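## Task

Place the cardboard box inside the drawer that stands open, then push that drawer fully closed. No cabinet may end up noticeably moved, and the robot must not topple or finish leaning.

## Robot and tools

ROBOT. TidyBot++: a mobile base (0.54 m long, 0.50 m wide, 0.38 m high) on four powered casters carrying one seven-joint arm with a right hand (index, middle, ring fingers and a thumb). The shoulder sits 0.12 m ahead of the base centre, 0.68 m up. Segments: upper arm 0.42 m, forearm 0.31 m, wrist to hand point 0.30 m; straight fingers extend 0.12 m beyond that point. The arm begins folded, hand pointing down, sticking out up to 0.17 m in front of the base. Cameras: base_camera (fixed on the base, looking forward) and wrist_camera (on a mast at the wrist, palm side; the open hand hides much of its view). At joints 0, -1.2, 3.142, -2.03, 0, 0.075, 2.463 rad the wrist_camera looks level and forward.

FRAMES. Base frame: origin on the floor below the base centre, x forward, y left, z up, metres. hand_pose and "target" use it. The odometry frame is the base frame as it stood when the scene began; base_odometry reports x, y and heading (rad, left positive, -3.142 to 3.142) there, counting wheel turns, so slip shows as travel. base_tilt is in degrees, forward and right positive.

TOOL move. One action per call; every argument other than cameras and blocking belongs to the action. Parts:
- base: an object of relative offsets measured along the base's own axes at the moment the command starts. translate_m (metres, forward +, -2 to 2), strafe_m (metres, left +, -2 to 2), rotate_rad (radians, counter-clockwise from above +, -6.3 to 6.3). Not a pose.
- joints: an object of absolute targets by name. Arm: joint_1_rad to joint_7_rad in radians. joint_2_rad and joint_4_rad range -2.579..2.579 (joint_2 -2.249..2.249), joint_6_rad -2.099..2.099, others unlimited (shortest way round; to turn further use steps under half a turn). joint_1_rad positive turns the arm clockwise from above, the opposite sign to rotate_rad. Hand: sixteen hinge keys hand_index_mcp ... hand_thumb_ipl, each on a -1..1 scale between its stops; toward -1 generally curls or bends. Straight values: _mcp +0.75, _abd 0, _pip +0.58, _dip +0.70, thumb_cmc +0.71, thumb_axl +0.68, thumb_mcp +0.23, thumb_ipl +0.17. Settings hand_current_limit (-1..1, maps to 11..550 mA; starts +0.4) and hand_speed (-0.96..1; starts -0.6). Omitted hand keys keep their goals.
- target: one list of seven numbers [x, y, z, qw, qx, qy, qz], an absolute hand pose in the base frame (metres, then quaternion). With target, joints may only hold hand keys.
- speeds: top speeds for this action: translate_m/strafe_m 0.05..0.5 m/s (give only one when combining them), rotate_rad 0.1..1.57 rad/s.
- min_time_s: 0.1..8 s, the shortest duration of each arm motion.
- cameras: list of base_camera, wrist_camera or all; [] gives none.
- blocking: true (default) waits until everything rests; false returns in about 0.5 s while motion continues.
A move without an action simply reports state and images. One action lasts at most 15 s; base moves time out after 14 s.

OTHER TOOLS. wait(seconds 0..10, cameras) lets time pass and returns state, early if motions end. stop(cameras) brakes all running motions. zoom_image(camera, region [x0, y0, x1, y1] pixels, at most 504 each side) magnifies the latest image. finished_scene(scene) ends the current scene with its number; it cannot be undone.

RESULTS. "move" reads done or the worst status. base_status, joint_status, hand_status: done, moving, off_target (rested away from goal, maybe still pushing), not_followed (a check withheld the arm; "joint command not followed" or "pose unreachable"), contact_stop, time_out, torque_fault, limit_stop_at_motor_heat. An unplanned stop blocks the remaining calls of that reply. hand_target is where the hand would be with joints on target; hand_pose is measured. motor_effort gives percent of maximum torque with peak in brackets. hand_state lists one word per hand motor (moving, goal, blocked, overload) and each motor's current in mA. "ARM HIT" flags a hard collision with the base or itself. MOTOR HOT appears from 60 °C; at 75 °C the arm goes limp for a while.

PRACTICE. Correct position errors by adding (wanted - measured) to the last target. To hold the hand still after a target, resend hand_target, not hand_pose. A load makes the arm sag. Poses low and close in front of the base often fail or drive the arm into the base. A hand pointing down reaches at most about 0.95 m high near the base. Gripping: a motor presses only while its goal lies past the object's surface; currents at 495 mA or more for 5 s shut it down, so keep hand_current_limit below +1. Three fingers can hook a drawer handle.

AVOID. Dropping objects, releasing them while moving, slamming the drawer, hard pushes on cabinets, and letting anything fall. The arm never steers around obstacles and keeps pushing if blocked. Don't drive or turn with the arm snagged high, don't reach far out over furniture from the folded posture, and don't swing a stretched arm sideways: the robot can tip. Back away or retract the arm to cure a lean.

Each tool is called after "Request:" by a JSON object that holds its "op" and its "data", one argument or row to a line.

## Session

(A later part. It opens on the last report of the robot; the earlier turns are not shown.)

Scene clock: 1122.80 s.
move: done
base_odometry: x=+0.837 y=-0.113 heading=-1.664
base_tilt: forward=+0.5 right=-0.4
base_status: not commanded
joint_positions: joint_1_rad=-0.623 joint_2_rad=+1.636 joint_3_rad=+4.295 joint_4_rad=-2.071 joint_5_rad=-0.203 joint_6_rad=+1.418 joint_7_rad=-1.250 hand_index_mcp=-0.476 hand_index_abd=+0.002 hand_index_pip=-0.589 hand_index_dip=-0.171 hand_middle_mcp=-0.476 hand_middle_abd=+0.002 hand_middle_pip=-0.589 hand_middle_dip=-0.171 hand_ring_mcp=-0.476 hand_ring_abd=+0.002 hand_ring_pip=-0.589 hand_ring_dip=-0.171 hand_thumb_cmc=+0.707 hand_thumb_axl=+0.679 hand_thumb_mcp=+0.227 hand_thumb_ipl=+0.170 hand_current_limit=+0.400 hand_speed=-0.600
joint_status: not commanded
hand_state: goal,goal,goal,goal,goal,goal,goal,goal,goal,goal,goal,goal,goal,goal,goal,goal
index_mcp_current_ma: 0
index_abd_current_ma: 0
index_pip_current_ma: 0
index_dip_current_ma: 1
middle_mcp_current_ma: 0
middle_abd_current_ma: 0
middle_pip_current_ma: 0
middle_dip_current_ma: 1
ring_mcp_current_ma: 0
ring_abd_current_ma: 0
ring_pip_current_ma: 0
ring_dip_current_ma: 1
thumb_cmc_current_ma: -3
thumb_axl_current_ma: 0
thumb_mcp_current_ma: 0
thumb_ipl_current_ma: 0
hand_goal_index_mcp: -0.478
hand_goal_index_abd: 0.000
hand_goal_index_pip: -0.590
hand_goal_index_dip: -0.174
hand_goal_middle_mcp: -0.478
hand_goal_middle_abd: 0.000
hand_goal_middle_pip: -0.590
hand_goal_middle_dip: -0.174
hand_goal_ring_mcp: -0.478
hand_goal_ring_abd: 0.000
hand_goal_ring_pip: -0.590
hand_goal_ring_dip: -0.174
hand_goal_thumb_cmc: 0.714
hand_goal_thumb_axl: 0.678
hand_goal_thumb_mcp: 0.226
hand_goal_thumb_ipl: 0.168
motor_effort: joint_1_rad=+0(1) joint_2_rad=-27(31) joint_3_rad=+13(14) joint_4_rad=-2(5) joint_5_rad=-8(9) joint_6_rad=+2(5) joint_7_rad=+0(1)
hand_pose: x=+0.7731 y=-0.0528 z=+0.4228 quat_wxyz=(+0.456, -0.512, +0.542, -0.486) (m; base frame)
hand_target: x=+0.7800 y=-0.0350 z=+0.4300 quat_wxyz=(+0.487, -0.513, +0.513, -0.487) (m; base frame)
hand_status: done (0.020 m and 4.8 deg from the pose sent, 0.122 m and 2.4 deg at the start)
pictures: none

Request:
{"op": "move", "data": {
  "base": {"translate_m": 0.15, "strafe_m": 0.02},
  "speeds": {"translate_m": 0.2}
}}

Request:
{"op": "move", "data": {
  "base": {"translate_m": 0.15},
  "speeds": {"translate_m": 0.1},
  "cameras": ["all"]
}}

Scene clock: 1132.53 s.
move: done
base_odometry: x=+0.843 y=-0.265 heading=-1.663
base_tilt: forward=+0.6 right=-0.4
base_status: done
joint_positions: joint_1_rad=-0.625 joint_2_rad=+1.638 joint_3_rad=+4.298 joint_4_rad=-2.066 joint_5_rad=-0.207 joint_6_rad=+1.418 joint_7_rad=-1.251 hand_index_mcp=-0.476 hand_index_abd=+0.002 hand_index_pip=-0.589 hand_index_dip=-0.171 hand_middle_mcp=-0.476 hand_middle_abd=+0.002 hand_middle_pip=-0.589 hand_middle_dip=-0.171 hand_ring_mcp=-0.476 hand_ring_abd=+0.002 hand_ring_pip=-0.589 hand_ring_dip=-0.171 hand_thumb_cmc=+0.707 hand_thumb_axl=+0.679 hand_thumb_mcp=+0.227 hand_thumb_ipl=+0.170 hand_current_limit=+0.400 hand_speed=-0.600
joint_status: not commanded
hand_state: goal,goal,goal,goal,goal,goal,goal,goal,goal,goal,goal,goal,goal,goal,goal,goal
index_mcp_current_ma: 0
index_abd_current_ma: 0
index_pip_current_ma: 0
index_dip_current_ma: 1
middle_mcp_current_ma: 0
middle_abd_current_ma: 0
middle_pip_current_ma: 0
middle_dip_current_ma: 1
ring_mcp_current_ma: 0
ring_abd_current_ma: 0
ring_pip_current_ma: 0
ring_dip_current_ma: 1
thumb_cmc_current_ma: -3
thumb_axl_current_ma: 0
thumb_mcp_current_ma: 0
thumb_ipl_current_ma: 0
hand_goal_index_mcp: -0.478
hand_goal_index_abd: 0.000
hand_goal_index_pip: -0.590
hand_goal_index_dip: -0.174
hand_goal_middle_mcp: -0.478
hand_goal_middle_abd: 0.000
hand_goal_middle_pip: -0.590
hand_goal_middle_dip: -0.174
hand_goal_ring_mcp: -0.478
hand_goal_ring_abd: 0.000
hand_goal_ring_pip: -0.590
hand_goal_ring_dip: -0.174
hand_goal_thumb_cmc: 0.714
hand_goal_thumb_axl: 0.678
hand_goal_thumb_mcp: 0.226
hand_goal_thumb_ipl: 0.168
motor_effort: joint_1_rad=+0(2) joint_2_rad=-28(29) joint_3_rad=+13(14) joint_4_rad=-2(3) joint_5_rad=-8(9) joint_6_rad=+2(3) joint_7_rad=+0(1)
hand_pose: x=+0.7753 y=-0.0505 z=+0.4241 quat_wxyz=(+0.459, -0.512, +0.539, -0.486) (m; base frame)
hand_target: x=+0.7800 y=-0.0350 z=+0.4300 quat_wxyz=(+0.487, -0.513, +0.513, -0.487) (m; base frame)
hand_status: not commanded
pictures: none

Scene clock: 1134.63 s.
move: done
base_odometry: x=+0.829 y=-0.414 heading=-1.663
base_tilt: forward=+0.6 right=-0.4
base_status: done
joint_positions: joint_1_rad=-0.627 joint_2_rad=+1.639 joint_3_rad=+4.298 joint_4_rad=-2.067 joint_5_rad=-0.208 joint_6_rad=+1.423 joint_7_rad=-1.253 hand_index_mcp=-0.490 hand_index_abd=+0.002 hand_index_pip=-0.582 hand_index_dip=-0.174 hand_middle_mcp=-0.476 hand_middle_abd=+0.002 hand_middle_pip=-0.589 hand_middle_dip=-0.171 hand_ring_mcp=-0.476 hand_ring_abd=+0.002 hand_ring_pip=-0.589 hand_ring_dip=-0.171 hand_thumb_cmc=+0.707 hand_thumb_axl=+0.678 hand_thumb_mcp=+0.227 hand_thumb_ipl=+0.170 hand_current_limit=+0.400 hand_speed=-0.600
joint_status: not commanded
hand_state: goal,goal,goal,goal,goal,goal,goal,goal,goal,goal,goal,goal,goal,goal,goal,goal
index_mcp_current_ma: -7
index_abd_current_ma: 0
index_pip_current_ma: 3
index_dip_current_ma: 0
middle_mcp_current_ma: 0
middle_abd_current_ma: 0
middle_pip_current_ma: 0
middle_dip_current_ma: 1
ring_mcp_current_ma: 0
ring_abd_current_ma: 0
ring_pip_current_ma: 0
ring_dip_current_ma: 1
thumb_cmc_current_ma: -3
thumb_axl_current_ma: 0
thumb_mcp_current_ma: 0
thumb_ipl_current_ma: 0
hand_goal_index_mcp: -0.478
hand_goal_index_abd: 0.000
hand_goal_index_pip: -0.590
hand_goal_index_dip: -0.174
hand_goal_middle_mcp: -0.478
hand_goal_middle_abd: 0.000
hand_goal_middle_pip: -0.590
hand_goal_middle_dip: -0.174
hand_goal_ring_mcp: -0.478
hand_goal_ring_abd: 0.000
hand_goal_ring_pip: -0.590
hand_goal_ring_dip: -0.174
hand_goal_thumb_cmc: 0.714
hand_goal_thumb_axl: 0.678
hand_goal_thumb_mcp: 0.226
hand_goal_thumb_ipl: 0.168
motor_effort: joint_1_rad=-1(1) joint_2_rad=-27(29) joint_3_rad=+13(14) joint_4_rad=-2(3) joint_5_rad=-8(10) joint_6_rad=+2(3) joint_7_rad=+0(1)
hand_pose: x=+0.7754 y=-0.0479 z=+0.4245 quat_wxyz=(+0.461, -0.513, +0.537, -0.485) (m; base frame)
hand_target: x=+0.7800 y=-0.0350 z=+0.4300 quat_wxyz=(+0.487, -0.513, +0.513, -0.487) (m; base frame)
hand_status: not commanded
pictures: base_camera, wrist_camera
camera_calibration:
wrist_camera: T_world_to_cam=[[-0.0816788, 0.762841, -0.641407, 0.395476], [-0.64229, 0.451809, 0.619138, 0.210289], [0.762097, 0.46254, 0.453062, -0.634541], [0, 0, 0, 1]] pos_world=[0.65095, -0.103196, 0.410949]

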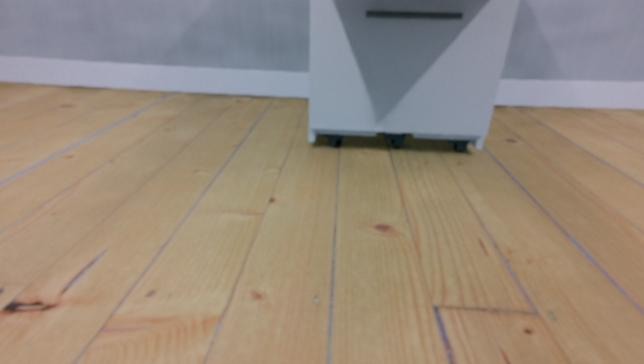

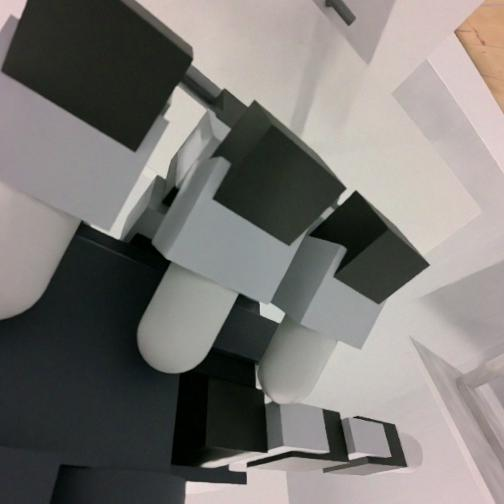

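Request:
{"op": "move", "data": {
  "base": {"translate_m": 0.15},
  "speeds": {"translate_m": 0.1},
  "cameras": ["all"]
}}

Scene clock: 1141.00 s.
move: done
base_odometry: x=+0.816 y=-0.564 heading=-1.662
base_tilt: forward=+0.6 right=-0.4
base_status: done
joint_positions: joint_1_rad=-0.630 joint_2_rad=+1.640 joint_3_rad=+4.299 joint_4_rad=-2.067 joint_5_rad=-0.209 joint_6_rad=+1.428 joint_7_rad=-1.254 hand_index_mcp=-0.494 hand_index_abd=+0.002 hand_index_pip=-0.582 hand_index_dip=-0.174 hand_middle_mcp=-0.476 hand_middle_abd=+0.002 hand_middle_pip=-0.589 hand_middle_dip=-0.171 hand_ring_mcp=-0.476 hand_ring_abd=+0.002 hand_ring_pip=-0.589 hand_ring_dip=-0.171 hand_thumb_cmc=+0.707 hand_thumb_axl=+0.678 hand_thumb_mcp=+0.227 hand_thumb_ipl=+0.170 hand_current_limit=+0.400 hand_speed=-0.600
joint_status: not commanded
hand_state: goal,goal,goal,goal,goal,goal,goal,goal,goal,goal,goal,goal,goal,goal,goal,goal
index_mcp_current_ma: -11
index_abd_current_ma: 0
index_pip_current_ma: 3
index_dip_current_ma: 0
middle_mcp_current_ma: 0
middle_abd_current_ma: 0
middle_pip_current_ma: 0
middle_dip_current_ma: 1
ring_mcp_current_ma: 0
ring_abd_current_ma: 0
ring_pip_current_ma: 0
ring_dip_current_ma: 1
thumb_cmc_current_ma: -3
thumb_axl_current_ma: 0
thumb_mcp_current_ma: 0
thumb_ipl_current_ma: 0
hand_goal_index_mcp: -0.478
hand_goal_index_abd: 0.000
hand_goal_index_pip: -0.590
hand_goal_index_dip: -0.174
hand_goal_middle_mcp: -0.478
hand_goal_middle_abd: 0.000
hand_goal_middle_pip: -0.590
hand_goal_middle_dip: -0.174
hand_goal_ring_mcp: -0.478
hand_goal_ring_abd: 0.000
hand_goal_ring_pip: -0.590
hand_goal_ring_dip: -0.174
hand_goal_thumb_cmc: 0.714
hand_goal_thumb_axl: 0.678
hand_goal_thumb_mcp: 0.226
hand_goal_thumb_ipl: 0.168
motor_effort: joint_1_rad=+0(1) joint_2_rad=-28(29) joint_3_rad=+13(14) joint_4_rad=-2(2) joint_5_rad=-8(10) joint_6_rad=+2(3) joint_7_rad=+0(1)
hand_pose: x=+0.7755 y=-0.0454 z=+0.4251 quat_wxyz=(+0.463, -0.514, +0.535, -0.484) (m; base frame)
hand_target: x=+0.7800 y=-0.0350 z=+0.4300 quat_wxyz=(+0.487, -0.513, +0.513, -0.487) (m; base frame)
hand_status: not commanded
pictures: base_camera, wrist_camera
camera_calibration:
wrist_camera: T_world_to_cam=[[-0.0847998, 0.762694, -0.641176, 0.396253], [-0.645961, 0.447868, 0.618182, 0.211995], [0.758645, 0.466597, 0.454692, -0.633916], [0, 0, 0, 1]] pos_world=[0.65146, -0.101382, 0.411253]

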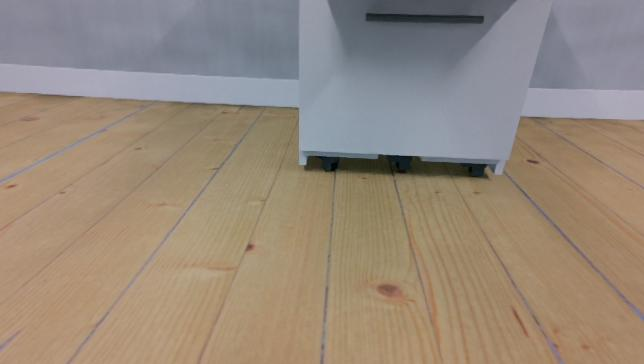

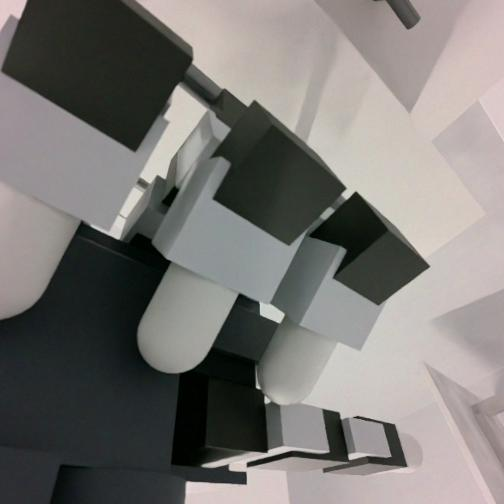

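Request:
{"op": "move", "data": {
  "base": {"translate_m": 0.06},
  "speeds": {"translate_m": 0.08}
}}

Request:
{"op": "move", "data": {
  "base": {"translate_m": 0.02},
  "speeds": {"translate_m": 0.05},
  "cameras": ["all"]
}}

Scene clock: 1148.90 s.
move: done
base_odometry: x=+0.811 y=-0.623 heading=-1.662
base_tilt: forward=+0.6 right=-0.4
base_status: done
joint_positions: joint_1_rad=-0.631 joint_2_rad=+1.640 joint_3_rad=+4.299 joint_4_rad=-2.068 joint_5_rad=-0.210 joint_6_rad=+1.431 joint_7_rad=-1.255 hand_index_mcp=-0.494 hand_index_abd=+0.002 hand_index_pip=-0.582 hand_index_dip=-0.174 hand_middle_mcp=-0.476 hand_middle_abd=+0.002 hand_middle_pip=-0.589 hand_middle_dip=-0.171 hand_ring_mcp=-0.476 hand_ring_abd=+0.002 hand_ring_pip=-0.589 hand_ring_dip=-0.171 hand_thumb_cmc=+0.707 hand_thumb_axl=+0.678 hand_thumb_mcp=+0.227 hand_thumb_ipl=+0.170 hand_current_limit=+0.400 hand_speed=-0.600
joint_status: not commanded
hand_state: goal,goal,goal,goal,goal,goal,goal,goal,goal,goal,goal,goal,goal,goal,goal,goal
index_mcp_current_ma: -12
index_abd_current_ma: 0
index_pip_current_ma: 3
index_dip_current_ma: 0
middle_mcp_current_ma: 0
middle_abd_current_ma: 0
middle_pip_current_ma: 0
middle_dip_current_ma: 1
ring_mcp_current_ma: 0
ring_abd_current_ma: 0
ring_pip_current_ma: 0
ring_dip_current_ma: 1
thumb_cmc_current_ma: -3
thumb_axl_current_ma: 0
thumb_mcp_current_ma: 0
thumb_ipl_current_ma: 0
hand_goal_index_mcp: -0.478
hand_goal_index_abd: 0.000
hand_goal_index_pip: -0.590
hand_goal_index_dip: -0.174
hand_goal_middle_mcp: -0.478
hand_goal_middle_abd: 0.000
hand_goal_middle_pip: -0.590
hand_goal_middle_dip: -0.174
hand_goal_ring_mcp: -0.478
hand_goal_ring_abd: 0.000
hand_goal_ring_pip: -0.590
hand_goal_ring_dip: -0.174
hand_goal_thumb_cmc: 0.714
hand_goal_thumb_axl: 0.678
hand_goal_thumb_mcp: 0.226
hand_goal_thumb_ipl: 0.168
motor_effort: joint_1_rad=-1(2) joint_2_rad=-28(30) joint_3_rad=+13(14) joint_4_rad=-2(2) joint_5_rad=-8(10) joint_6_rad=+3(3) joint_7_rad=+0(1)
hand_pose: x=+0.7756 y=-0.0438 z=+0.4255 quat_wxyz=(+0.465, -0.515, +0.534, -0.484) (m; base frame)
hand_target: x=+0.7800 y=-0.0350 z=+0.4300 quat_wxyz=(+0.487, -0.513, +0.513, -0.487) (m; base frame)
hand_status: not commanded
pictures: none

Scene clock: 1149.80 s.
move: done
base_odometry: x=+0.809 y=-0.643 heading=-1.662
base_tilt: forward=+0.6 right=-0.4
base_status: done
joint_positions: joint_1_rad=-0.632 joint_2_rad=+1.641 joint_3_rad=+4.300 joint_4_rad=-2.068 joint_5_rad=-0.210 joint_6_rad=+1.431 joint_7_rad=-1.255 hand_index_mcp=-0.492 hand_index_abd=+0.002 hand_index_pip=-0.582 hand_index_dip=-0.174 hand_middle_mcp=-0.476 hand_middle_abd=+0.002 hand_middle_pip=-0.589 hand_middle_dip=-0.171 hand_ring_mcp=-0.476 hand_ring_abd=+0.002 hand_ring_pip=-0.589 hand_ring_dip=-0.171 hand_thumb_cmc=+0.707 hand_thumb_axl=+0.678 hand_thumb_mcp=+0.227 hand_thumb_ipl=+0.170 hand_current_limit=+0.400 hand_speed=-0.600
joint_status: not commanded
hand_state: goal,goal,goal,goal,goal,goal,goal,goal,goal,goal,goal,goal,goal,goal,goal,goal
index_mcp_current_ma: -9
index_abd_current_ma: 0
index_pip_current_ma: 3
index_dip_current_ma: 0
middle_mcp_current_ma: 0
middle_abd_current_ma: 0
middle_pip_current_ma: 0
middle_dip_current_ma: 1
ring_mcp_current_ma: 0
ring_abd_current_ma: 0
ring_pip_current_ma: 0
ring_dip_current_ma: 1
thumb_cmc_current_ma: -3
thumb_axl_current_ma: 0
thumb_mcp_current_ma: 0
thumb_ipl_current_ma: 0
hand_goal_index_mcp: -0.478
hand_goal_index_abd: 0.000
hand_goal_index_pip: -0.590
hand_goal_index_dip: -0.174
hand_goal_middle_mcp: -0.478
hand_goal_middle_abd: 0.000
hand_goal_middle_pip: -0.590
hand_goal_middle_dip: -0.174
hand_goal_ring_mcp: -0.478
hand_goal_ring_abd: 0.000
hand_goal_ring_pip: -0.590
hand_goal_ring_dip: -0.174
hand_goal_thumb_cmc: 0.714
hand_goal_thumb_axl: 0.678
hand_goal_thumb_mcp: 0.226
hand_goal_thumb_ipl: 0.168
motor_effort: joint_1_rad=-1(1) joint_2_rad=-29(30) joint_3_rad=+13(14) joint_4_rad=-1(3) joint_5_rad=-8(9) joint_6_rad=+3(3) joint_7_rad=+0(1)
hand_pose: x=+0.7755 y=-0.0438 z=+0.4256 quat_wxyz=(+0.465, -0.515, +0.534, -0.484) (m; base frame)
hand_target: x=+0.7800 y=-0.0350 z=+0.4300 quat_wxyz=(+0.487, -0.513, +0.513, -0.487) (m; base frame)
hand_status: not commanded
pictures: base_camera, wrist_camera
camera_calibration:
wrist_camera: T_world_to_cam=[[-0.0868393, 0.76242, -0.641229, 0.396942], [-0.648814, 0.445154, 0.617154, 0.213453], [0.755976, 0.469632, 0.456011, -0.633228], [0, 0, 0, 1]] pos_world=[0.651667, -0.100272, 0.411557]

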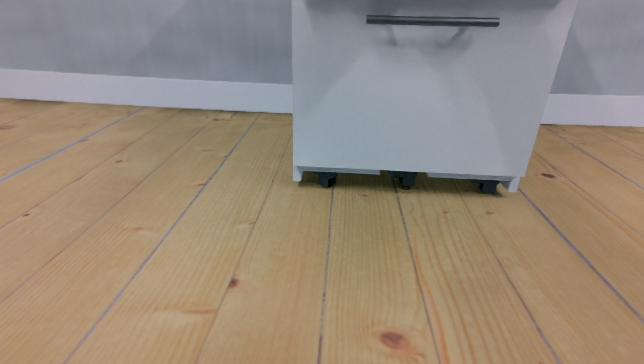

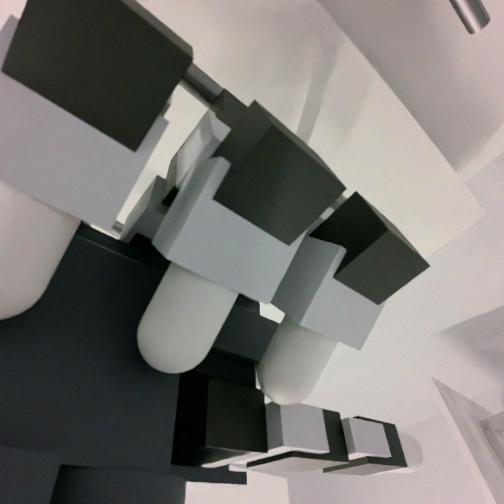

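Request:
{"op": "move", "data": {
  "base": {"translate_m": 0.015},
  "speeds": {"translate_m": 0.05},
  "cameras": ["base_camera"]
}}

Request:
{"op": "move", "data": {
  "base": {"translate_m": 0.015},
  "speeds": {"translate_m": 0.05},
  "cameras": ["all"]
}}

Scene clock: 1158.63 s.
move: done
base_odometry: x=+0.808 y=-0.658 heading=-1.661
base_tilt: forward=+0.6 right=-0.4
base_status: done
joint_positions: joint_1_rad=-0.632 joint_2_rad=+1.641 joint_3_rad=+4.300 joint_4_rad=-2.067 joint_5_rad=-0.211 joint_6_rad=+1.432 joint_7_rad=-1.255 hand_index_mcp=-0.492 hand_index_abd=+0.002 hand_index_pip=-0.582 hand_index_dip=-0.174 hand_middle_mcp=-0.476 hand_middle_abd=+0.002 hand_middle_pip=-0.589 hand_middle_dip=-0.171 hand_ring_mcp=-0.476 hand_ring_abd=+0.002 hand_ring_pip=-0.589 hand_ring_dip=-0.171 hand_thumb_cmc=+0.707 hand_thumb_axl=+0.678 hand_thumb_mcp=+0.227 hand_thumb_ipl=+0.170 hand_current_limit=+0.400 hand_speed=-0.600
joint_status: not commanded
hand_state: goal,goal,goal,goal,goal,goal,goal,goal,goal,goal,goal,goal,goal,goal,goal,goal
index_mcp_current_ma: -9
index_abd_current_ma: 0
index_pip_current_ma: 3
index_dip_current_ma: 0
middle_mcp_current_ma: 0
middle_abd_current_ma: 0
middle_pip_current_ma: 0
middle_dip_current_ma: 1
ring_mcp_current_ma: 0
ring_abd_current_ma: 0
ring_pip_current_ma: 0
ring_dip_current_ma: 1
thumb_cmc_current_ma: -3
thumb_axl_current_ma: 0
thumb_mcp_current_ma: 0
thumb_ipl_current_ma: 0
hand_goal_index_mcp: -0.478
hand_goal_index_abd: 0.000
hand_goal_index_pip: -0.590
hand_goal_index_dip: -0.174
hand_goal_middle_mcp: -0.478
hand_goal_middle_abd: 0.000
hand_goal_middle_pip: -0.590
hand_goal_middle_dip: -0.174
hand_goal_ring_mcp: -0.478
hand_goal_ring_abd: 0.000
hand_goal_ring_pip: -0.590
hand_goal_ring_dip: -0.174
hand_goal_thumb_cmc: 0.714
hand_goal_thumb_axl: 0.678
hand_goal_thumb_mcp: 0.226
hand_goal_thumb_ipl: 0.168
motor_effort: joint_1_rad=-1(2) joint_2_rad=-28(29) joint_3_rad=+13(14) joint_4_rad=-2(3) joint_5_rad=-8(10) joint_6_rad=+3(3) joint_7_rad=+0(1)
hand_pose: x=+0.7758 y=-0.0433 z=+0.4258 quat_wxyz=(+0.465, -0.515, +0.533, -0.484) (m; base frame)
hand_target: x=+0.7800 y=-0.0350 z=+0.4300 quat_wxyz=(+0.487, -0.513, +0.513, -0.487) (m; base frame)
hand_status: not commanded
pictures: base_camera

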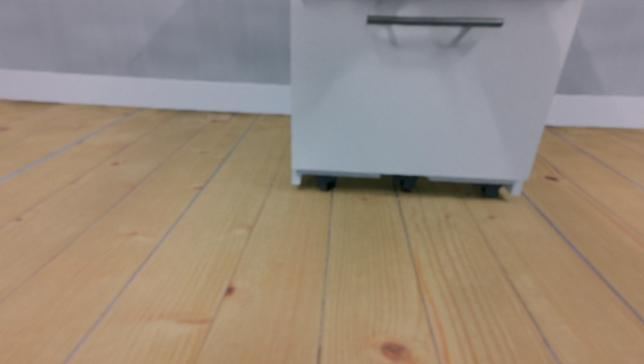

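Scene clock: 1159.47 s.
move: done
base_odometry: x=+0.806 y=-0.673 heading=-1.661
base_tilt: forward=+0.6 right=-0.4
base_status: done
joint_positions: joint_1_rad=-0.632 joint_2_rad=+1.641 joint_3_rad=+4.300 joint_4_rad=-2.067 joint_5_rad=-0.211 joint_6_rad=+1.432 joint_7_rad=-1.255 hand_index_mcp=-0.492 hand_index_abd=+0.002 hand_index_pip=-0.582 hand_index_dip=-0.174 hand_middle_mcp=-0.476 hand_middle_abd=+0.002 hand_middle_pip=-0.589 hand_middle_dip=-0.171 hand_ring_mcp=-0.476 hand_ring_abd=+0.002 hand_ring_pip=-0.589 hand_ring_dip=-0.171 hand_thumb_cmc=+0.707 hand_thumb_axl=+0.678 hand_thumb_mcp=+0.227 hand_thumb_ipl=+0.170 hand_current_limit=+0.400 hand_speed=-0.600
joint_status: not commanded
hand_state: goal,goal,goal,goal,goal,goal,goal,goal,goal,goal,goal,goal,goal,goal,goal,goal
index_mcp_current_ma: -9
index_abd_current_ma: 0
index_pip_current_ma: 3
index_dip_current_ma: 0
middle_mcp_current_ma: 0
middle_abd_current_ma: 0
middle_pip_current_ma: 0
middle_dip_current_ma: 1
ring_mcp_current_ma: 0
ring_abd_current_ma: 0
ring_pip_current_ma: 0
ring_dip_current_ma: 1
thumb_cmc_current_ma: -3
thumb_axl_current_ma: 0
thumb_mcp_current_ma: 0
thumb_ipl_current_ma: 0
hand_goal_index_mcp: -0.478
hand_goal_index_abd: 0.000
hand_goal_index_pip: -0.590
hand_goal_index_dip: -0.174
hand_goal_middle_mcp: -0.478
hand_goal_middle_abd: 0.000
hand_goal_middle_pip: -0.590
hand_goal_middle_dip: -0.174
hand_goal_ring_mcp: -0.478
hand_goal_ring_abd: 0.000
hand_goal_ring_pip: -0.590
hand_goal_ring_dip: -0.174
hand_goal_thumb_cmc: 0.714
hand_goal_thumb_axl: 0.678
hand_goal_thumb_mcp: 0.226
hand_goal_thumb_ipl: 0.168
motor_effort: joint_1_rad=+0(1) joint_2_rad=-28(29) joint_3_rad=+13(14) joint_4_rad=-2(2) joint_5_rad=-9(10) joint_6_rad=+2(3) joint_7_rad=+0(1)
hand_pose: x=+0.7761 y=-0.0430 z=+0.4259 quat_wxyz=(+0.466, -0.515, +0.533, -0.484) (m; base frame)
hand_target: x=+0.7800 y=-0.0350 z=+0.4300 quat_wxyz=(+0.487, -0.513, +0.513, -0.487) (m; base frame)
hand_status: not commanded
pictures: base_camera, wrist_camera
camera_calibration:
wrist_camera: T_world_to_cam=[[-0.0875865, 0.76241, -0.641139, 0.397133], [-0.650666, 0.443562, 0.616349, 0.215002], [0.754296, 0.471151, 0.457224, -0.633297], [0, 0, 0, 1]] pos_world=[0.652371, -0.0997668, 0.41166]

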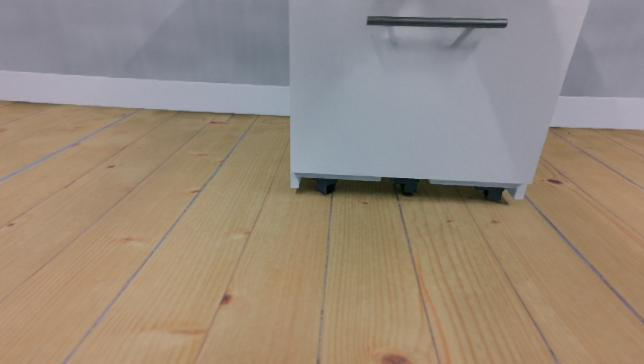

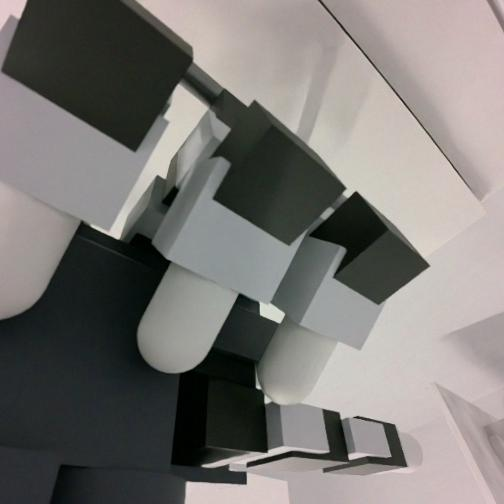

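Request:
{"op": "move", "data": {
  "base": {"translate_m": 0.015},
  "speeds": {"translate_m": 0.05},
  "cameras": ["wrist_camera"]
}}

Scene clock: 1164.93 s.
move: done
base_odometry: x=+0.805 y=-0.688 heading=-1.661
base_tilt: forward=+0.6 right=-0.4
base_status: done
joint_positions: joint_1_rad=-0.632 joint_2_rad=+1.642 joint_3_rad=+4.301 joint_4_rad=-2.070 joint_5_rad=-0.213 joint_6_rad=+1.434 joint_7_rad=-1.256 hand_index_mcp=-0.517 hand_index_abd=+0.002 hand_index_pip=-0.573 hand_index_dip=-0.177 hand_middle_mcp=-0.476 hand_middle_abd=+0.002 hand_middle_pip=-0.589 hand_middle_dip=-0.171 hand_ring_mcp=-0.476 hand_ring_abd=+0.002 hand_ring_pip=-0.589 hand_ring_dip=-0.171 hand_thumb_cmc=+0.713 hand_thumb_axl=+0.676 hand_thumb_mcp=+0.227 hand_thumb_ipl=+0.170 hand_current_limit=+0.400 hand_speed=-0.600
joint_status: not commanded
hand_state: blocked,goal,goal,goal,goal,goal,goal,goal,goal,goal,goal,goal,goal,goal,goal,goal
index_mcp_current_ma: -51
index_abd_current_ma: 0
index_pip_current_ma: 11
index_dip_current_ma: -1
middle_mcp_current_ma: 0
middle_abd_current_ma: 0
middle_pip_current_ma: 0
middle_dip_current_ma: 1
ring_mcp_current_ma: 0
ring_abd_current_ma: 0
ring_pip_current_ma: 0
ring_dip_current_ma: 1
thumb_cmc_current_ma: 0
thumb_axl_current_ma: 0
thumb_mcp_current_ma: 0
thumb_ipl_current_ma: 0
hand_goal_index_mcp: -0.478
hand_goal_index_abd: 0.000
hand_goal_index_pip: -0.590
hand_goal_index_dip: -0.174
hand_goal_middle_mcp: -0.478
hand_goal_middle_abd: 0.000
hand_goal_middle_pip: -0.590
hand_goal_middle_dip: -0.174
hand_goal_ring_mcp: -0.478
hand_goal_ring_abd: 0.000
hand_goal_ring_pip: -0.590
hand_goal_ring_dip: -0.174
hand_goal_thumb_cmc: 0.714
hand_goal_thumb_axl: 0.678
hand_goal_thumb_mcp: 0.226
hand_goal_thumb_ipl: 0.168
motor_effort: joint_1_rad=-1(2) joint_2_rad=-29(29) joint_3_rad=+13(15) joint_4_rad=+1(4) joint_5_rad=-9(10) joint_6_rad=+2(3) joint_7_rad=+0(1)
hand_pose: x=+0.7752 y=-0.0440 z=+0.4266 quat_wxyz=(+0.465, -0.514, +0.533, -0.485) (m; base frame)
hand_target: x=+0.7800 y=-0.0350 z=+0.4300 quat_wxyz=(+0.487, -0.513, +0.513, -0.487) (m; base frame)
hand_status: not commanded
pictures: wrist_camera
camera_calibration:
wrist_camera: T_world_to_cam=[[-0.0851082, 0.761485, -0.64257, 0.396855], [-0.65066, 0.445935, 0.614641, 0.21523], [0.754585, 0.470406, 0.457515, -0.632868], [0, 0, 0, 1]] pos_world=[0.65137, -0.100473, 0.412266]

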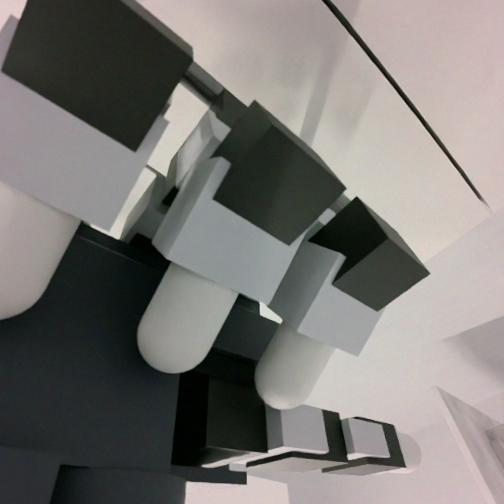

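Request:
{"op": "move", "data": {
  "base": {"translate_m": 0.01},
  "speeds": {"translate_m": 0.05}
}}

Request:
{"op": "move", "data": {
  "base": {"translate_m": -0.5},
  "speeds": {"translate_m": 0.3},
  "cameras": ["all"]
}}

Scene clock: 1171.90 s.
move: done
base_odometry: x=+0.805 y=-0.698 heading=-1.660
base_tilt: forward=+0.6 right=-0.4
base_status: done
joint_positions: joint_1_rad=-0.637 joint_2_rad=+1.644 joint_3_rad=+4.302 joint_4_rad=-2.094 joint_5_rad=-0.214 joint_6_rad=+1.450 joint_7_rad=-1.258 hand_index_mcp=-0.547 hand_index_abd=+0.002 hand_index_pip=-0.556 hand_index_dip=-0.181 hand_middle_mcp=-0.482 hand_middle_abd=+0.002 hand_middle_pip=-0.589 hand_middle_dip=-0.171 hand_ring_mcp=-0.476 hand_ring_abd=+0.002 hand_ring_pip=-0.589 hand_ring_dip=-0.171 hand_thumb_cmc=+0.726 hand_thumb_axl=+0.672 hand_thumb_mcp=+0.227 hand_thumb_ipl=+0.170 hand_current_limit=+0.400 hand_speed=-0.600
joint_status: not commanded
hand_state: blocked,goal,blocked,goal,goal,goal,goal,goal,goal,goal,goal,goal,goal,goal,goal,goal
index_mcp_current_ma: -128
index_abd_current_ma: 0
index_pip_current_ma: 36
index_dip_current_ma: -3
middle_mcp_current_ma: -1
middle_abd_current_ma: 0
middle_pip_current_ma: 0
middle_dip_current_ma: 1
ring_mcp_current_ma: 0
ring_abd_current_ma: 0
ring_pip_current_ma: 0
ring_dip_current_ma: 1
thumb_cmc_current_ma: 7
thumb_axl_current_ma: -3
thumb_mcp_current_ma: 0
thumb_ipl_current_ma: 0
hand_goal_index_mcp: -0.478
hand_goal_index_abd: 0.000
hand_goal_index_pip: -0.590
hand_goal_index_dip: -0.174
hand_goal_middle_mcp: -0.478
hand_goal_middle_abd: 0.000
hand_goal_middle_pip: -0.590
hand_goal_middle_dip: -0.174
hand_goal_ring_mcp: -0.478
hand_goal_ring_abd: 0.000
hand_goal_ring_pip: -0.590
hand_goal_ring_dip: -0.174
hand_goal_thumb_cmc: 0.714
hand_goal_thumb_axl: 0.678
hand_goal_thumb_mcp: 0.226
hand_goal_thumb_ipl: 0.168
motor_effort: joint_1_rad=+0(2) joint_2_rad=-27(31) joint_3_rad=+13(16) joint_4_rad=+4(6) joint_5_rad=-8(13) joint_6_rad=-1(4) joint_7_rad=+1(1)
hand_pose: x=+0.7679 y=-0.0446 z=+0.4274 quat_wxyz=(+0.463, -0.515, +0.533, -0.486) (m; base frame)
hand_target: x=+0.7800 y=-0.0350 z=+0.4300 quat_wxyz=(+0.487, -0.513, +0.513, -0.487) (m; base frame)
hand_status: not commanded
pictures: none

Scene clock: 1174.60 s.
move: done
base_odometry: x=+0.849 y=-0.200 heading=-1.660
base_tilt: forward=+0.6 right=-0.4
base_status: done
joint_positions: joint_1_rad=-0.635 joint_2_rad=+1.645 joint_3_rad=+4.302 joint_4_rad=-2.056 joint_5_rad=-0.215 joint_6_rad=+1.450 joint_7_rad=-1.258 hand_index_mcp=-0.478 hand_index_abd=+0.002 hand_index_pip=-0.582 hand_index_dip=-0.177 hand_middle_mcp=-0.478 hand_middle_abd=+0.002 hand_middle_pip=-0.589 hand_middle_dip=-0.171 hand_ring_mcp=-0.476 hand_ring_abd=+0.002 hand_ring_pip=-0.589 hand_ring_dip=-0.171 hand_thumb_cmc=+0.707 hand_thumb_axl=+0.676 hand_thumb_mcp=+0.227 hand_thumb_ipl=+0.170 hand_current_limit=+0.400 hand_speed=-0.600
joint_status: not commanded
hand_state: goal,goal,goal,goal,goal,goal,goal,goal,goal,goal,goal,goal,goal,goal,goal,goal
index_mcp_current_ma: 0
index_abd_current_ma: 0
index_pip_current_ma: 3
index_dip_current_ma: -1
middle_mcp_current_ma: 0
middle_abd_current_ma: 0
middle_pip_current_ma: 0
middle_dip_current_ma: 1
ring_mcp_current_ma: 0
ring_abd_current_ma: 0
ring_pip_current_ma: 0
ring_dip_current_ma: 1
thumb_cmc_current_ma: -3
thumb_axl_current_ma: -1
thumb_mcp_current_ma: 0
thumb_ipl_current_ma: 0
hand_goal_index_mcp: -0.478
hand_goal_index_abd: 0.000
hand_goal_index_pip: -0.590
hand_goal_index_dip: -0.174
hand_goal_middle_mcp: -0.478
hand_goal_middle_abd: 0.000
hand_goal_middle_pip: -0.590
hand_goal_middle_dip: -0.174
hand_goal_ring_mcp: -0.478
hand_goal_ring_abd: 0.000
hand_goal_ring_pip: -0.590
hand_goal_ring_dip: -0.174
hand_goal_thumb_cmc: 0.714
hand_goal_thumb_axl: 0.678
hand_goal_thumb_mcp: 0.226
hand_goal_thumb_ipl: 0.168
motor_effort: joint_1_rad=+0(4) joint_2_rad=-28(30) joint_3_rad=+13(14) joint_4_rad=-2(4) joint_5_rad=-8(10) joint_6_rad=+2(4) joint_7_rad=+0(1)
hand_pose: x=+0.7800 y=-0.0327 z=+0.4276 quat_wxyz=(+0.476, -0.519, +0.524, -0.478) (m; base frame)
hand_target: x=+0.7800 y=-0.0350 z=+0.4300 quat_wxyz=(+0.487, -0.513, +0.513, -0.487) (m; base frame)
hand_status: not commanded
pictures: base_camera, wrist_camera
camera_calibration:
wrist_camera: T_world_to_cam=[[-0.103138, 0.762146, -0.639137, 0.401999], [-0.669671, 0.421908, 0.611175, 0.228228], [0.735461, 0.491047, 0.466872, -0.630653], [0, 0, 0, 1]] pos_world=[0.65812, -0.0929933, 0.411879]

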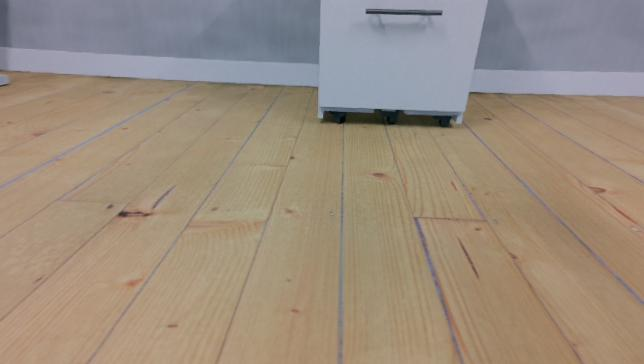

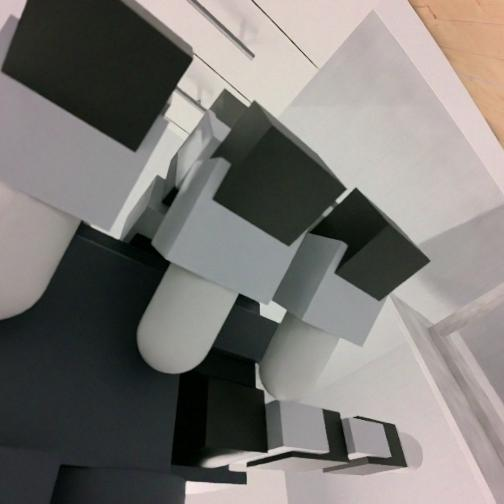

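Request:
{"op": "move", "data": {
  "target": [0.76, -0.06, 0.75, 0.487, -0.513, 0.513, -0.487]
}}

Request:
{"op": "move", "data": {
  "joints": {"joint_1_rad": -0.5, "joint_2_rad": -0.9, "joint_3_rad": 3.142, "joint_4_rad": -2.03, "joint_5_rad": 0, "joint_6_rad": -0.5, "joint_7_rad": 2.463},
  "cameras": ["wrist_camera"]
}}

Request:
{"op": "zoom_image", "data": {
  "camera": "wrist_camera",
  "region": [330, 40, 504, 280]
}}

Scene clock: 1192.67 s.
move: done
base_odometry: x=+0.849 y=-0.200 heading=-1.660
base_tilt: forward=+0.5 right=-0.4
base_status: not commanded
joint_positions: joint_1_rad=-0.249 joint_2_rad=+0.398 joint_3_rad=+3.772 joint_4_rad=-2.056 joint_5_rad=+0.390 joint_6_rad=+0.945 joint_7_rad=-0.550 hand_index_mcp=-0.478 hand_index_abd=+0.002 hand_index_pip=-0.582 hand_index_dip=-0.177 hand_middle_mcp=-0.478 hand_middle_abd=+0.002 hand_middle_pip=-0.589 hand_middle_dip=-0.171 hand_ring_mcp=-0.476 hand_ring_abd=+0.002 hand_ring_pip=-0.589 hand_ring_dip=-0.171 hand_thumb_cmc=+0.707 hand_thumb_axl=+0.676 hand_thumb_mcp=+0.227 hand_thumb_ipl=+0.170 hand_current_limit=+0.400 hand_speed=-0.600
joint_status: not commanded
hand_state: goal,goal,goal,goal,goal,goal,goal,goal,goal,goal,goal,goal,goal,goal,goal,goal
index_mcp_current_ma: 0
index_abd_current_ma: 0
index_pip_current_ma: 3
index_dip_current_ma: -1
middle_mcp_current_ma: 0
middle_abd_current_ma: 0
middle_pip_current_ma: 0
middle_dip_current_ma: 1
ring_mcp_current_ma: 0
ring_abd_current_ma: 0
ring_pip_current_ma: 0
ring_dip_current_ma: 1
thumb_cmc_current_ma: -3
thumb_axl_current_ma: -1
thumb_mcp_current_ma: 0
thumb_ipl_current_ma: 0
hand_goal_index_mcp: -0.478
hand_goal_index_abd: 0.000
hand_goal_index_pip: -0.590
hand_goal_index_dip: -0.174
hand_goal_middle_mcp: -0.478
hand_goal_middle_abd: 0.000
hand_goal_middle_pip: -0.590
hand_goal_middle_dip: -0.174
hand_goal_ring_mcp: -0.478
hand_goal_ring_abd: 0.000
hand_goal_ring_pip: -0.590
hand_goal_ring_dip: -0.174
hand_goal_thumb_cmc: 0.714
hand_goal_thumb_axl: 0.678
hand_goal_thumb_mcp: 0.226
hand_goal_thumb_ipl: 0.168
motor_effort: joint_1_rad=+0(1) joint_2_rad=-24(32) joint_3_rad=+3(14) joint_4_rad=+14(14) joint_5_rad=-4(9) joint_6_rad=+7(7) joint_7_rad=+0(1)
hand_pose: x=+0.7736 y=-0.0576 z=+0.7662 quat_wxyz=(+0.517, -0.475, +0.516, -0.492) (m; base frame)
hand_target: x=+0.7600 y=-0.0600 z=+0.7500 quat_wxyz=(+0.487, -0.513, +0.513, -0.487) (m; base frame)
hand_status: done (0.021 m and 5.6 deg from the pose sent, 0.324 m and 2.1 deg at the start)
pictures: none

Scene clock: 1196.33 s.
move: done
base_odometry: x=+0.849 y=-0.200 heading=-1.660
base_tilt: forward=+0.5 right=-0.4
base_status: not commanded
joint_positions: joint_1_rad=-0.484 joint_2_rad=-0.877 joint_3_rad=+3.156 joint_4_rad=-2.056 joint_5_rad=+0.066 joint_6_rad=-0.430 joint_7_rad=+2.426 hand_index_mcp=-0.478 hand_index_abd=+0.002 hand_index_pip=-0.589 hand_index_dip=-0.177 hand_middle_mcp=-0.478 hand_middle_abd=+0.002 hand_middle_pip=-0.589 hand_middle_dip=-0.171 hand_ring_mcp=-0.476 hand_ring_abd=+0.002 hand_ring_pip=-0.589 hand_ring_dip=-0.171 hand_thumb_cmc=+0.718 hand_thumb_axl=+0.676 hand_thumb_mcp=+0.227 hand_thumb_ipl=+0.170 hand_current_limit=+0.400 hand_speed=-0.600
joint_status: all done
hand_state: goal,goal,goal,goal,goal,goal,goal,goal,goal,goal,goal,goal,goal,goal,goal,goal
index_mcp_current_ma: 0
index_abd_current_ma: 0
index_pip_current_ma: 0
index_dip_current_ma: -1
middle_mcp_current_ma: 0
middle_abd_current_ma: 0
middle_pip_current_ma: 0
middle_dip_current_ma: 1
ring_mcp_current_ma: 0
ring_abd_current_ma: 0
ring_pip_current_ma: 0
ring_dip_current_ma: 1
thumb_cmc_current_ma: 1
thumb_axl_current_ma: -1
thumb_mcp_current_ma: 0
thumb_ipl_current_ma: 0
hand_goal_index_mcp: -0.478
hand_goal_index_abd: 0.000
hand_goal_index_pip: -0.590
hand_goal_index_dip: -0.174
hand_goal_middle_mcp: -0.478
hand_goal_middle_abd: 0.000
hand_goal_middle_pip: -0.590
hand_goal_middle_dip: -0.174
hand_goal_ring_mcp: -0.478
hand_goal_ring_abd: 0.000
hand_goal_ring_pip: -0.590
hand_goal_ring_dip: -0.174
hand_goal_thumb_cmc: 0.714
hand_goal_thumb_axl: 0.678
hand_goal_thumb_mcp: 0.226
hand_goal_thumb_ipl: 0.168
motor_effort: joint_1_rad=+0(2) joint_2_rad=+7(26) joint_3_rad=+1(4) joint_4_rad=+18(20) joint_5_rad=+0(5) joint_6_rad=+8(9) joint_7_rad=+0(1)
hand_pose: x=+0.3950 y=+0.0502 z=+1.1125 quat_wxyz=(-0.157, -0.562, -0.451, -0.676) (m; base frame)
hand_target: x=+0.3795 y=+0.0627 z=+1.1114 quat_wxyz=(-0.134, -0.559, -0.466, -0.673) (m; base frame)
hand_status: not commanded
pictures: wrist_camera
camera_calibration:
wrist_camera: T_world_to_cam=[[0.387109, -0.921097, 0.0415603, -0.129619], [-0.679842, -0.315586, -0.661983, 0.974328], [0.622866, 0.228005, -0.748366, 0.701621], [0, 0, 0, 1]] pos_world=[0.27555, 0.02812, 1.17544]

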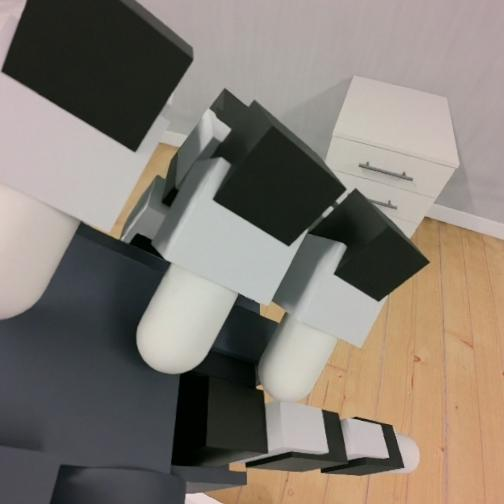

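Scaled by 2.100 from the camera's 504x504 image, which has a finer 720x720 frame.

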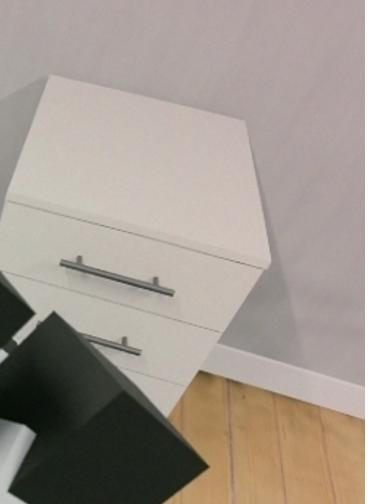

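Request:
{"op": "finished_scene", "data": {
  "scene": 2
}}

The scene is finished: the task was done.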